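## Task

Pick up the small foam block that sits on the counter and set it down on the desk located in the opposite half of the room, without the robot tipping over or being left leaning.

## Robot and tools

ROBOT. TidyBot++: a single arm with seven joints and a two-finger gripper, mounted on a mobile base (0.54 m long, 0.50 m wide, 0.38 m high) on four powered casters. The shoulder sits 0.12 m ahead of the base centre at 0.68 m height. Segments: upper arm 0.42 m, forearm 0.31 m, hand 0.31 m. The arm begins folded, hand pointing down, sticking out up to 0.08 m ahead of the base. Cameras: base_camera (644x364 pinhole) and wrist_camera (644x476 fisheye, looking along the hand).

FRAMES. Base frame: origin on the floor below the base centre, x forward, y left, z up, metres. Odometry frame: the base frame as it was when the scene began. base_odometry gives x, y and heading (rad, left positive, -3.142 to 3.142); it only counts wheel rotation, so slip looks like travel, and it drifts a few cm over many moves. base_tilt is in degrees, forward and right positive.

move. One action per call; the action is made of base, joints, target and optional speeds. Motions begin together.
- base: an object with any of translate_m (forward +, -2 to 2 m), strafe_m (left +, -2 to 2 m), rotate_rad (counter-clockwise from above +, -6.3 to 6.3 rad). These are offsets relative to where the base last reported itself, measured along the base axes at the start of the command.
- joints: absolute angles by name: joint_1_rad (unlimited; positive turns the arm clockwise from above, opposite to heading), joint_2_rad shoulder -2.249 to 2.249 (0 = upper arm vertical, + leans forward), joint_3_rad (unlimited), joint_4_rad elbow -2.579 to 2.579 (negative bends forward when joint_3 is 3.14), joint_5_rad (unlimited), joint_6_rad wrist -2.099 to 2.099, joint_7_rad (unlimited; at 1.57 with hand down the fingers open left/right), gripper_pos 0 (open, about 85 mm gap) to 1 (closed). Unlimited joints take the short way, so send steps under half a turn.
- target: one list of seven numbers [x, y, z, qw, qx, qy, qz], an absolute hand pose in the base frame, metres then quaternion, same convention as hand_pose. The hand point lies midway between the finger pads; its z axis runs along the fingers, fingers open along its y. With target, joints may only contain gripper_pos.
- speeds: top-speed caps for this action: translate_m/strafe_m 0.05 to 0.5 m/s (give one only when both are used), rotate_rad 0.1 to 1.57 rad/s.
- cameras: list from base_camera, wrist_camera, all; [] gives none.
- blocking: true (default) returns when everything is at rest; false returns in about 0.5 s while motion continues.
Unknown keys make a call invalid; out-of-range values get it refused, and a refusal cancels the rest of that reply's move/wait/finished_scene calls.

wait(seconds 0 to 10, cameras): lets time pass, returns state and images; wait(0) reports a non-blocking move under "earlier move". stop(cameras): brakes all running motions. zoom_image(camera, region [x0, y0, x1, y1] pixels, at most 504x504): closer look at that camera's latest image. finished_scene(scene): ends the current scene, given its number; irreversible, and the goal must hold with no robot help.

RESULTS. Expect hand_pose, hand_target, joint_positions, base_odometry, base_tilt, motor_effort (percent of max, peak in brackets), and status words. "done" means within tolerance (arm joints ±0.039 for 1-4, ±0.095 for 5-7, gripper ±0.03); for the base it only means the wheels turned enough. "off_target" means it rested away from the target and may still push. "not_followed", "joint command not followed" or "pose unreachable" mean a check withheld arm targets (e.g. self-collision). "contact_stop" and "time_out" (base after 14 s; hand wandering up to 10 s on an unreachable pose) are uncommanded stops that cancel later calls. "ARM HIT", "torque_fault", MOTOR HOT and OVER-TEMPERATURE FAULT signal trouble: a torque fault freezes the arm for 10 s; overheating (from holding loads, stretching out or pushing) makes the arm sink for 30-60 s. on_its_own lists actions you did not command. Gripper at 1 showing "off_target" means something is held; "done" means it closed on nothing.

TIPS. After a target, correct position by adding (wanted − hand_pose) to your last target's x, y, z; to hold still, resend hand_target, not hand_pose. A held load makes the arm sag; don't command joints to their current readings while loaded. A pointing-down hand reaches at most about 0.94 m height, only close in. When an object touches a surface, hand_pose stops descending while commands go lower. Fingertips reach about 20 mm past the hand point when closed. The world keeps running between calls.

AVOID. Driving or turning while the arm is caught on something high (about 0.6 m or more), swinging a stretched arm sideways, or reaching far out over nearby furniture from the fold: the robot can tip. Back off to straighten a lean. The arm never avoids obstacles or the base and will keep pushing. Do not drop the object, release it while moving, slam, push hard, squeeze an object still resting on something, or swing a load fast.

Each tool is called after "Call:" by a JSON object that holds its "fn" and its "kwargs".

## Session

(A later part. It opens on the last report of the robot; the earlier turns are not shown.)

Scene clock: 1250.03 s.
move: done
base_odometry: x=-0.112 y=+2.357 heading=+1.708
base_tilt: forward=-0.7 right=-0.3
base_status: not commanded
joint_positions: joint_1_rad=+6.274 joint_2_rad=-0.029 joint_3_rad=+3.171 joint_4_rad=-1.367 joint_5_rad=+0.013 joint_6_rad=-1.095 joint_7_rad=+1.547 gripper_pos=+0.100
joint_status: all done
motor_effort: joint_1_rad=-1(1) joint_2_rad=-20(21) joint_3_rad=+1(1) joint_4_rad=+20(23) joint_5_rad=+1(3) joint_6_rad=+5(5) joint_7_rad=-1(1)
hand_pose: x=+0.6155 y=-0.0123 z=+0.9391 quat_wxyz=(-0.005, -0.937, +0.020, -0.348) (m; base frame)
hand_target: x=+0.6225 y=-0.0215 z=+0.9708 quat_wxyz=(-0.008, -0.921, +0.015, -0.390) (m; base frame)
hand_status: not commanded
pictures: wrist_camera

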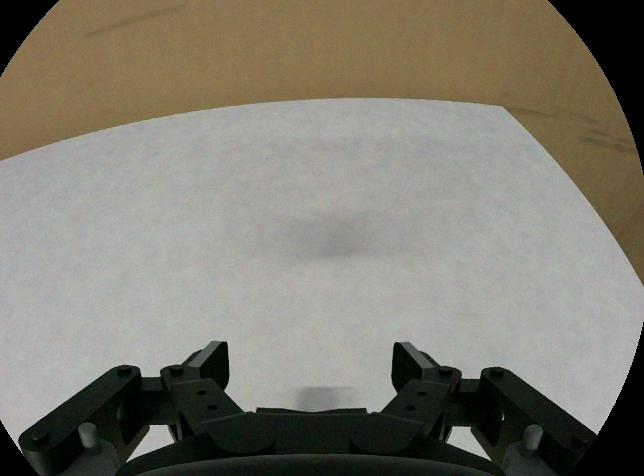

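Call:
{"fn": "move", "kwargs": {"base": {"translate_m": -0.15}, "speeds": {"translate_m": 0.3}, "joints": {"joint_2_rad": -0.6, "joint_4_rad": -1.9, "joint_6_rad": -0.8}, "cameras": ["base_camera", "wrist_camera"]}}

Call:
{"fn": "zoom_image", "kwargs": {"camera": "base_camera", "region": [390, 80, 644, 280]}}

Call:
{"fn": "move", "kwargs": {"base": {"translate_m": -0.30}, "speeds": {"translate_m": 0.3}, "cameras": ["base_camera", "wrist_camera"]}}

Call:
{"fn": "zoom_image", "kwargs": {"camera": "base_camera", "region": [360, 30, 560, 200]}}

Scene clock: 1310.17 s.
move: done
base_odometry: x=-0.091 y=+2.209 heading=+1.709
base_tilt: forward=-0.7 right=-0.3
base_status: done
joint_positions: joint_1_rad=+6.276 joint_2_rad=-0.575 joint_3_rad=+3.171 joint_4_rad=-1.888 joint_5_rad=+0.013 joint_6_rad=-0.859 joint_7_rad=+1.547 gripper_pos=+0.100
joint_status: all done
motor_effort: joint_1_rad=+0(3) joint_2_rad=-1(24) joint_3_rad=+1(2) joint_4_rad=+21(22) joint_5_rad=+1(2) joint_6_rad=+6(7) joint_7_rad=-1(1)
hand_pose: x=+0.4509 y=-0.0116 z=+0.9388 quat_wxyz=(+0.002, -0.885, +0.021, -0.466) (m; base frame)
hand_target: x=+0.4531 y=-0.0163 z=+0.9562 quat_wxyz=(-0.002, -0.867, +0.016, -0.498) (m; base frame)
hand_status: not commanded
pictures: base_camera, wrist_camera

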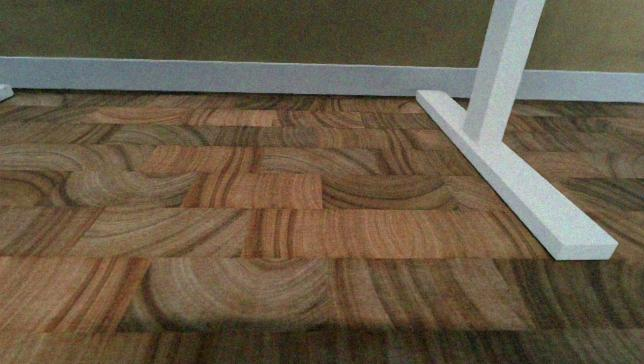

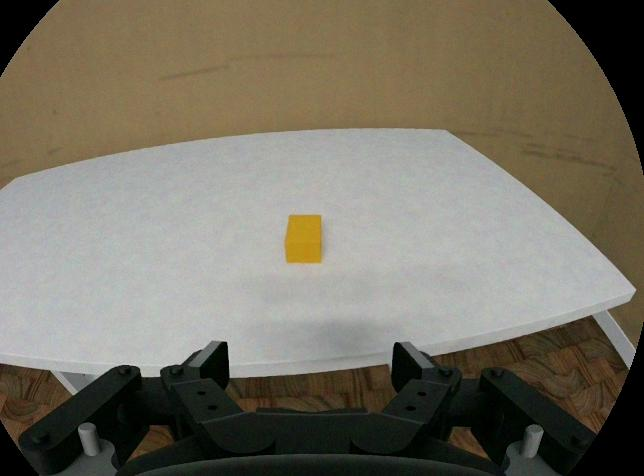

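Scaled by 1.984.

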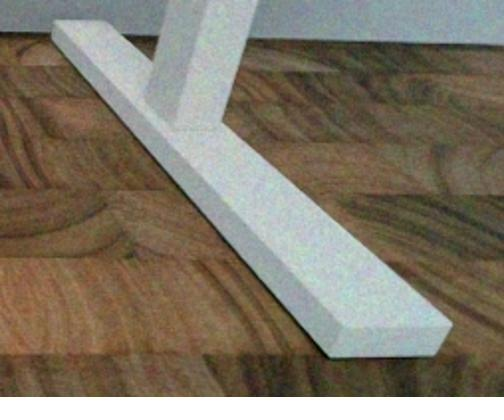

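Scene clock: 1312.13 s.
move: done
base_odometry: x=-0.050 y=+1.911 heading=+1.709
base_tilt: forward=-0.8 right=-0.3
base_status: done
joint_positions: joint_1_rad=+6.276 joint_2_rad=-0.588 joint_3_rad=+3.171 joint_4_rad=-1.889 joint_5_rad=+0.013 joint_6_rad=-0.856 joint_7_rad=+1.547 gripper_pos=+0.100
joint_status: not commanded
motor_effort: joint_1_rad=-1(2) joint_2_rad=+0(3) joint_3_rad=+1(2) joint_4_rad=+21(21) joint_5_rad=+1(2) joint_6_rad=+6(7) joint_7_rad=-1(1)
hand_pose: x=+0.4481 y=-0.0117 z=+0.9438 quat_wxyz=(+0.002, -0.881, +0.021, -0.473) (m; base frame)
hand_target: x=+0.4531 y=-0.0163 z=+0.9562 quat_wxyz=(-0.002, -0.867, +0.016, -0.498) (m; base frame)
hand_status: not commanded
pictures: base_camera, wrist_camera

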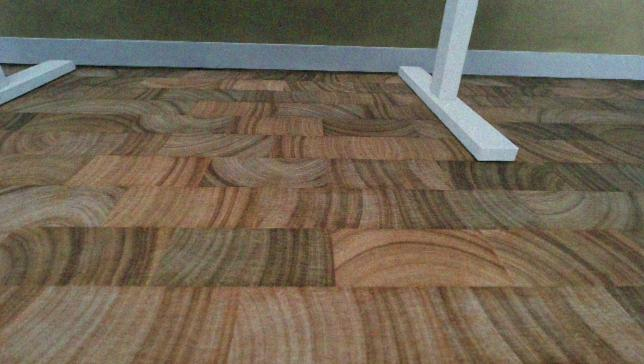

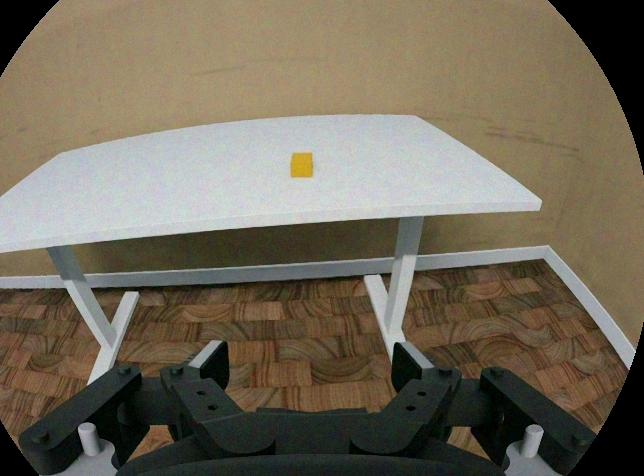

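Scaled by 2.520.

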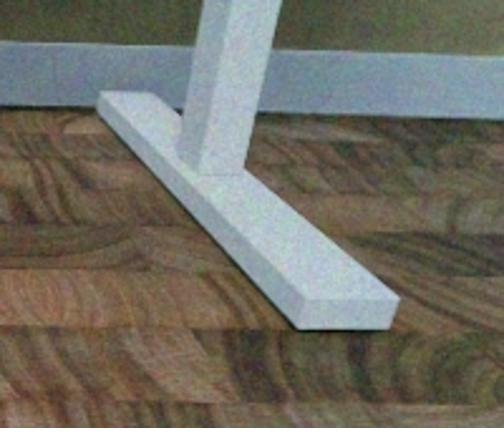

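Call:
{"fn": "move", "kwargs": {"joints": {"joint_1_rad": -0.01, "joint_2_rad": 0.218, "joint_4_rad": -0.912, "joint_6_rad": -1.798, "joint_7_rad": 2.15, "gripper_pos": 0.0}, "cameras": ["wrist_camera"]}}

Call:
{"fn": "move", "kwargs": {"base": {"translate_m": 0.525, "strafe_m": 0.273, "rotate_rad": -0.524}, "speeds": {"translate_m": 0.3}, "cameras": ["wrist_camera", "base_camera"]}}

Scene clock: 1456.27 s.
move: done
base_odometry: x=-0.050 y=+1.911 heading=+1.709
base_tilt: forward=-0.7 right=-0.3
base_status: not commanded
joint_positions: joint_1_rad=+6.276 joint_2_rad=+0.211 joint_3_rad=+3.171 joint_4_rad=-0.933 joint_5_rad=+0.013 joint_6_rad=-1.737 joint_7_rad=+2.104 gripper_pos=+0.000
joint_status: all done
motor_effort: joint_1_rad=+0(2) joint_2_rad=-25(28) joint_3_rad=+1(2) joint_4_rad=+17(22) joint_5_rad=+1(2) joint_6_rad=+2(7) joint_7_rad=-1(2)
hand_pose: x=+0.5737 y=-0.0110 z=+0.9227 quat_wxyz=(-0.045, -0.960, -0.249, -0.123) (m; base frame)
hand_target: x=+0.5607 y=-0.0039 z=+0.9225 quat_wxyz=(-0.030, -0.956, -0.275, -0.102) (m; base frame)
hand_status: not commanded
pictures: wrist_camera

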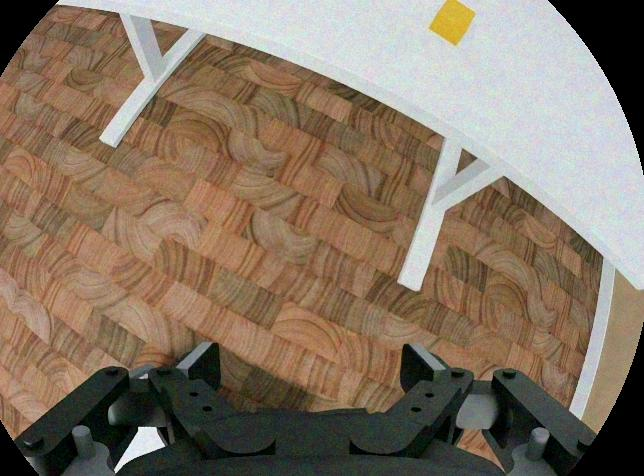

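Scene clock: 1459.27 s.
move: done
base_odometry: x=-0.393 y=+2.394 heading=+1.185
base_tilt: forward=-0.7 right=-0.3
base_status: done
joint_positions: joint_1_rad=+6.277 joint_2_rad=+0.218 joint_3_rad=+3.174 joint_4_rad=-0.931 joint_5_rad=+0.013 joint_6_rad=-1.742 joint_7_rad=+2.105 gripper_pos=+0.000
joint_status: not commanded
motor_effort: joint_1_rad=-1(5) joint_2_rad=-26(30) joint_3_rad=+1(3) joint_4_rad=+17(18) joint_5_rad=+2(3) joint_6_rad=+1(2) joint_7_rad=-1(1)
hand_pose: x=+0.5743 y=-0.0124 z=+0.9195 quat_wxyz=(-0.044, -0.961, -0.248, -0.117) (m; base frame)
hand_target: x=+0.5607 y=-0.0039 z=+0.9225 quat_wxyz=(-0.030, -0.956, -0.275, -0.102) (m; base frame)
hand_status: not commanded
pictures: base_camera, wrist_camera

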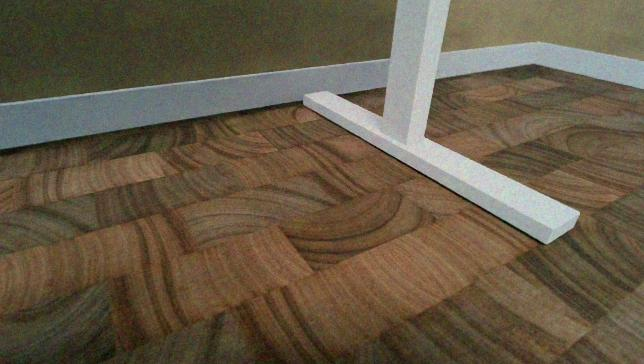

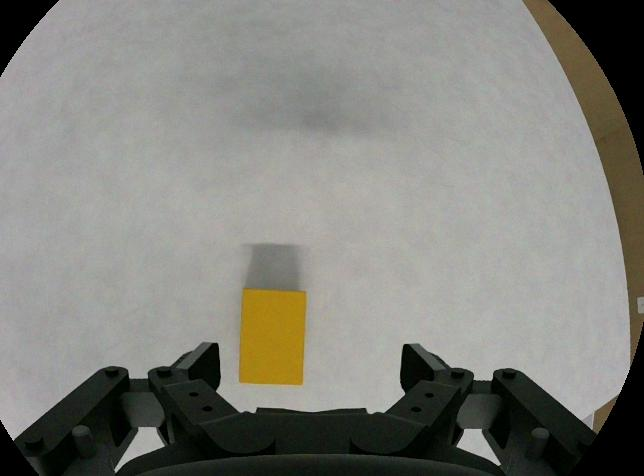

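Call:
{"fn": "move", "kwargs": {"joints": {"joint_1_rad": -0.067, "joint_2_rad": 0.118, "joint_4_rad": -1.268, "joint_6_rad": -1.409}, "cameras": ["wrist_camera"]}}

Scene clock: 1479.40 s.
move: done
base_odometry: x=-0.393 y=+2.394 heading=+1.185
base_tilt: forward=-0.7 right=-0.3
base_status: not commanded
joint_positions: joint_1_rad=+6.242 joint_2_rad=+0.156 joint_3_rad=+3.174 joint_4_rad=-1.255 joint_5_rad=+0.013 joint_6_rad=-1.469 joint_7_rad=+2.105 gripper_pos=+0.000
joint_status: all done
motor_effort: joint_1_rad=+0(2) joint_2_rad=-25(27) joint_3_rad=+0(1) joint_4_rad=+19(20) joint_5_rad=+1(2) joint_6_rad=+1(2) joint_7_rad=-1(1)
hand_pose: x=+0.5756 y=+0.0026 z=+0.8468 quat_wxyz=(-0.043, -0.955, -0.267, -0.124) (m; base frame)
hand_target: x=+0.5833 y=+0.0208 z=+0.8646 quat_wxyz=(-0.043, -0.939, -0.297, -0.167) (m; base frame)
hand_status: not commanded
pictures: wrist_camera

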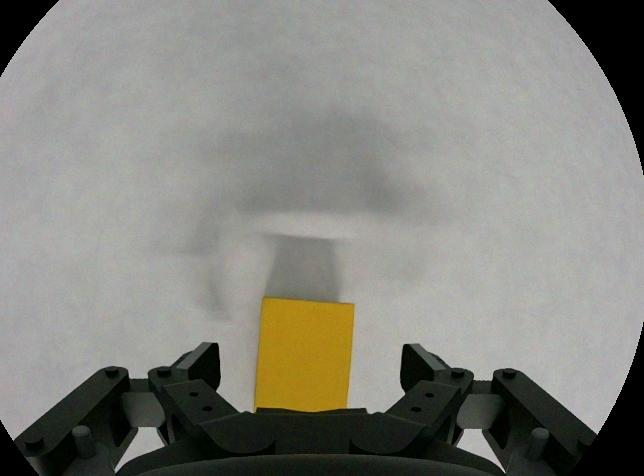

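Call:
{"fn": "move", "kwargs": {"joints": {"joint_4_rad": -1.05}, "cameras": []}}

Call:
{"fn": "move", "kwargs": {"base": {"translate_m": -0.4}, "speeds": {"translate_m": 0.3}, "joints": {"joint_1_rad": 0.0, "joint_2_rad": -0.6, "joint_4_rad": -1.9, "joint_6_rad": -0.8, "joint_7_rad": 1.57}, "cameras": ["wrist_camera"]}}

Scene clock: 1489.90 s.
move: done
base_odometry: x=-0.393 y=+2.394 heading=+1.185
base_tilt: forward=-0.7 right=-0.3
base_status: not commanded
joint_positions: joint_1_rad=+6.242 joint_2_rad=+0.148 joint_3_rad=+3.174 joint_4_rad=-1.067 joint_5_rad=+0.013 joint_6_rad=-1.465 joint_7_rad=+2.105 gripper_pos=+0.000
joint_status: all done
motor_effort: joint_1_rad=+0(1) joint_2_rad=-25(26) joint_3_rad=+1(1) joint_4_rad=+18(20) joint_5_rad=+2(2) joint_6_rad=+3(3) joint_7_rad=-1(1)
hand_pose: x=+0.6147 y=+0.0034 z=+0.9288 quat_wxyz=(-0.068, -0.938, -0.261, -0.219) (m; base frame)
hand_target: x=+0.6242 y=+0.0225 z=+0.9599 quat_wxyz=(-0.072, -0.915, -0.291, -0.269) (m; base frame)
hand_status: not commanded
pictures: none
No camera images: "cameras" was empty.

Scene clock: 1492.33 s.
move: done
base_odometry: x=-0.544 y=+2.023 heading=+1.185
base_tilt: forward=-0.8 right=-0.3
base_status: done
joint_positions: joint_1_rad=+6.258 joint_2_rad=-0.591 joint_3_rad=+3.174 joint_4_rad=-1.886 joint_5_rad=+0.013 joint_6_rad=-0.860 joint_7_rad=+1.617 gripper_pos=+0.000
joint_status: all done
motor_effort: joint_1_rad=+0(2) joint_2_rad=+0(31) joint_3_rad=+1(2) joint_4_rad=+21(22) joint_5_rad=+2(2) joint_6_rad=+6(7) joint_7_rad=-1(2)
hand_pose: x=+0.4470 y=-0.0068 z=+0.9453 quat_wxyz=(-0.010, -0.881, -0.017, -0.474) (m; base frame)
hand_target: x=+0.4533 y=-0.0109 z=+0.9562 quat_wxyz=(+0.007, -0.867, +0.019, -0.498) (m; base frame)
hand_status: not commanded
pictures: wrist_camera

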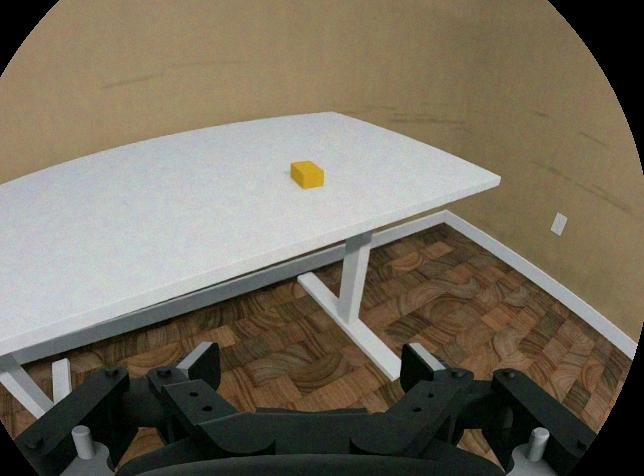

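Call:
{"fn": "move", "kwargs": {"joints": {"joint_1_rad": 0.8, "joint_6_rad": -0.57}, "cameras": ["wrist_camera", "base_camera"]}}

Call:
{"fn": "move", "kwargs": {"joints": {"joint_1_rad": 1.6}, "cameras": ["wrist_camera", "base_camera"]}}

Call:
{"fn": "move", "kwargs": {"joints": {"joint_1_rad": 2.4}, "cameras": ["wrist_camera", "base_camera"]}}

Call:
{"fn": "move", "kwargs": {"joints": {"joint_1_rad": 3.2}, "cameras": ["wrist_camera", "base_camera"]}}

Scene clock: 1565.23 s.
move: done
base_odometry: x=-0.544 y=+2.023 heading=+1.185
base_tilt: forward=-0.7 right=-0.3
base_status: not commanded
joint_positions: joint_1_rad=+7.058 joint_2_rad=-0.591 joint_3_rad=+3.174 joint_4_rad=-1.887 joint_5_rad=+0.013 joint_6_rad=-0.630 joint_7_rad=+1.615 gripper_pos=+0.000
joint_status: all done
motor_effort: joint_1_rad=+0(2) joint_2_rad=-1(1) joint_3_rad=+1(2) joint_4_rad=+22(22) joint_5_rad=+1(2) joint_6_rad=+7(8) joint_7_rad=-1(1)
hand_pose: x=+0.3646 y=-0.2636 z=+1.0086 quat_wxyz=(-0.233, -0.762, +0.306, -0.521) (m; base frame)
hand_target: x=+0.3621 y=-0.2699 z=+1.0216 quat_wxyz=(-0.227, -0.733, +0.331, -0.549) (m; base frame)
hand_status: not commanded
pictures: base_camera, wrist_camera

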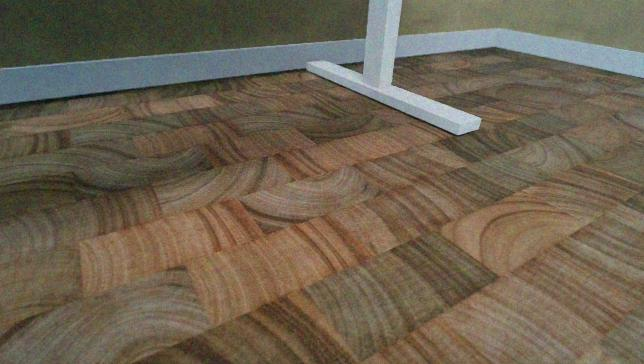

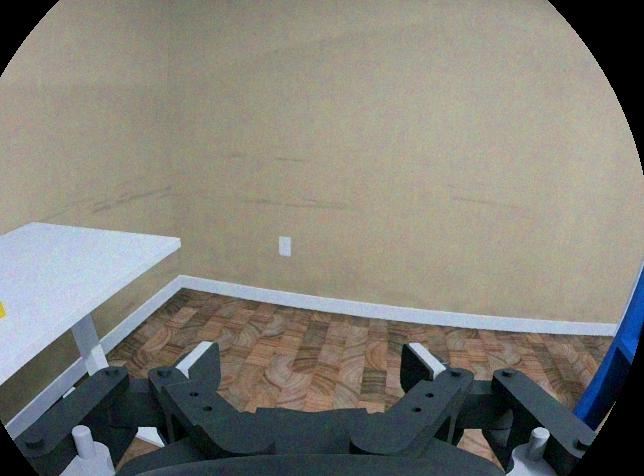

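Scene clock: 1567.30 s.
move: done
base_odometry: x=-0.544 y=+2.023 heading=+1.185
base_tilt: forward=-0.8 right=-0.3
base_status: not commanded
joint_positions: joint_1_rad=+7.858 joint_2_rad=-0.591 joint_3_rad=+3.174 joint_4_rad=-1.887 joint_5_rad=+0.013 joint_6_rad=-0.628 joint_7_rad=+1.615 gripper_pos=+0.000
joint_status: all done
motor_effort: joint_1_rad=-1(2) joint_2_rad=+0(1) joint_3_rad=+1(2) joint_4_rad=+22(22) joint_5_rad=+1(2) joint_6_rad=+7(7) joint_7_rad=-1(1)
hand_pose: x=+0.1010 y=-0.3601 z=+1.0091 quat_wxyz=(-0.419, -0.582, +0.578, -0.390) (m; base frame)
hand_target: x=+0.0948 y=-0.3624 z=+1.0216 quat_wxyz=(-0.423, -0.547, +0.591, -0.417) (m; base frame)
hand_status: not commanded
pictures: base_camera, wrist_camera

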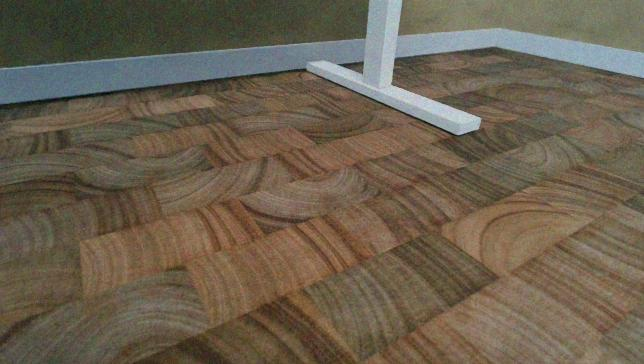

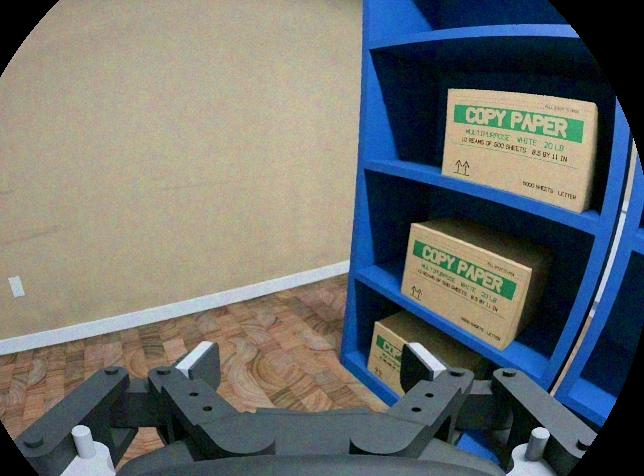

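Scene clock: 1569.37 s.
move: done
base_odometry: x=-0.544 y=+2.023 heading=+1.185
base_tilt: forward=-0.8 right=-0.3
base_status: not commanded
joint_positions: joint_1_rad=+8.658 joint_2_rad=-0.591 joint_3_rad=+3.174 joint_4_rad=-1.887 joint_5_rad=+0.013 joint_6_rad=-0.628 joint_7_rad=+1.615 gripper_pos=+0.000
joint_status: all done
motor_effort: joint_1_rad=-1(3) joint_2_rad=+0(1) joint_3_rad=+1(2) joint_4_rad=+21(22) joint_5_rad=+2(3) joint_6_rad=+7(7) joint_7_rad=-1(1)
hand_pose: x=-0.1519 y=-0.2380 z=+1.0091 quat_wxyz=(-0.537, -0.311, +0.759, -0.196) (m; base frame)
hand_target: x=-0.1579 y=-0.2351 z=+1.0216 quat_wxyz=(-0.552, -0.273, +0.757, -0.220) (m; base frame)
hand_status: not commanded
pictures: base_camera, wrist_camera

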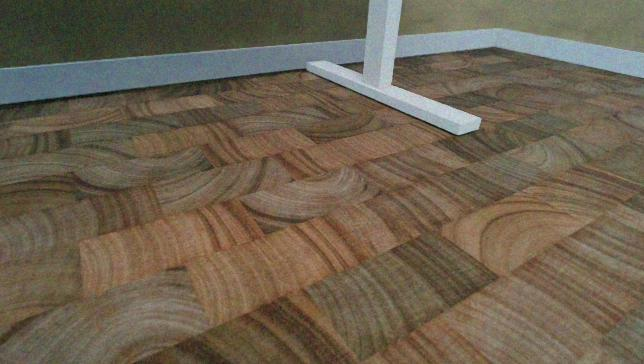

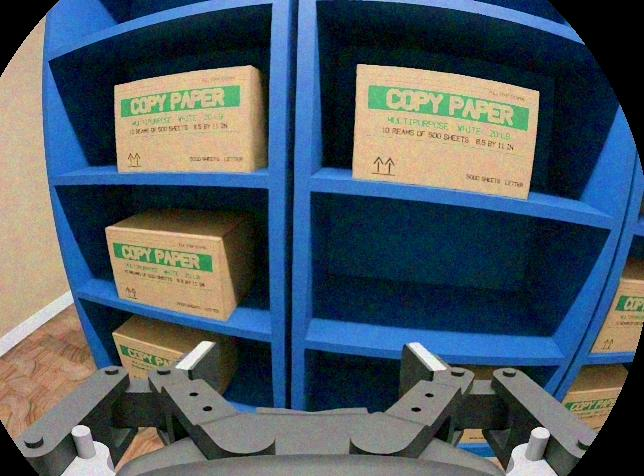

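Scene clock: 1571.43 s.
move: done
base_odometry: x=-0.544 y=+2.023 heading=+1.185
base_tilt: forward=-0.7 right=-0.3
base_status: not commanded
joint_positions: joint_1_rad=+9.458 joint_2_rad=-0.591 joint_3_rad=+3.174 joint_4_rad=-1.887 joint_5_rad=+0.013 joint_6_rad=-0.628 joint_7_rad=+1.615 gripper_pos=+0.000
joint_status: all done
motor_effort: joint_1_rad=+0(2) joint_2_rad=-1(1) joint_3_rad=+1(2) joint_4_rad=+21(22) joint_5_rad=+2(3) joint_6_rad=+7(7) joint_7_rad=-1(1)
hand_pose: x=-0.2405 y=+0.0285 z=+1.0091 quat_wxyz=(-0.571, +0.010, +0.820, +0.029) (m; base frame)
hand_target: x=-0.2426 y=+0.0348 z=+1.0216 quat_wxyz=(-0.594, +0.043, +0.803, +0.013) (m; base frame)
hand_status: not commanded
pictures: base_camera, wrist_camera

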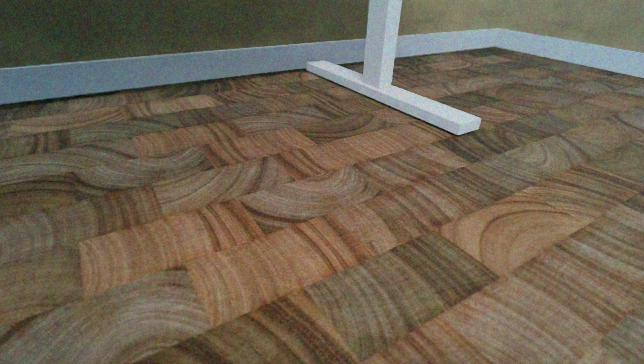

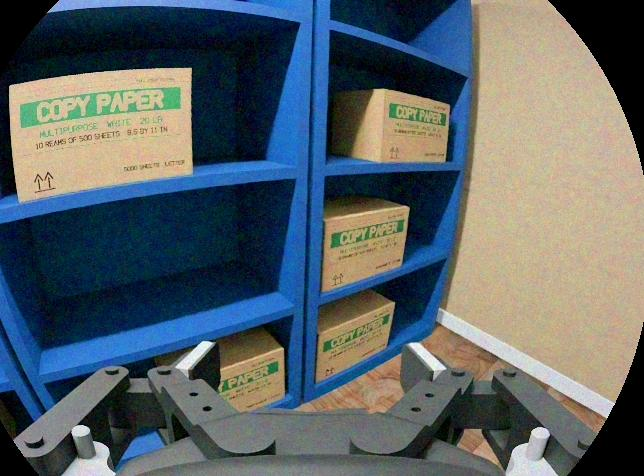

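Call:
{"fn": "finished_scene", "kwargs": {"scene": 1}}

The scene is finished: the task was done.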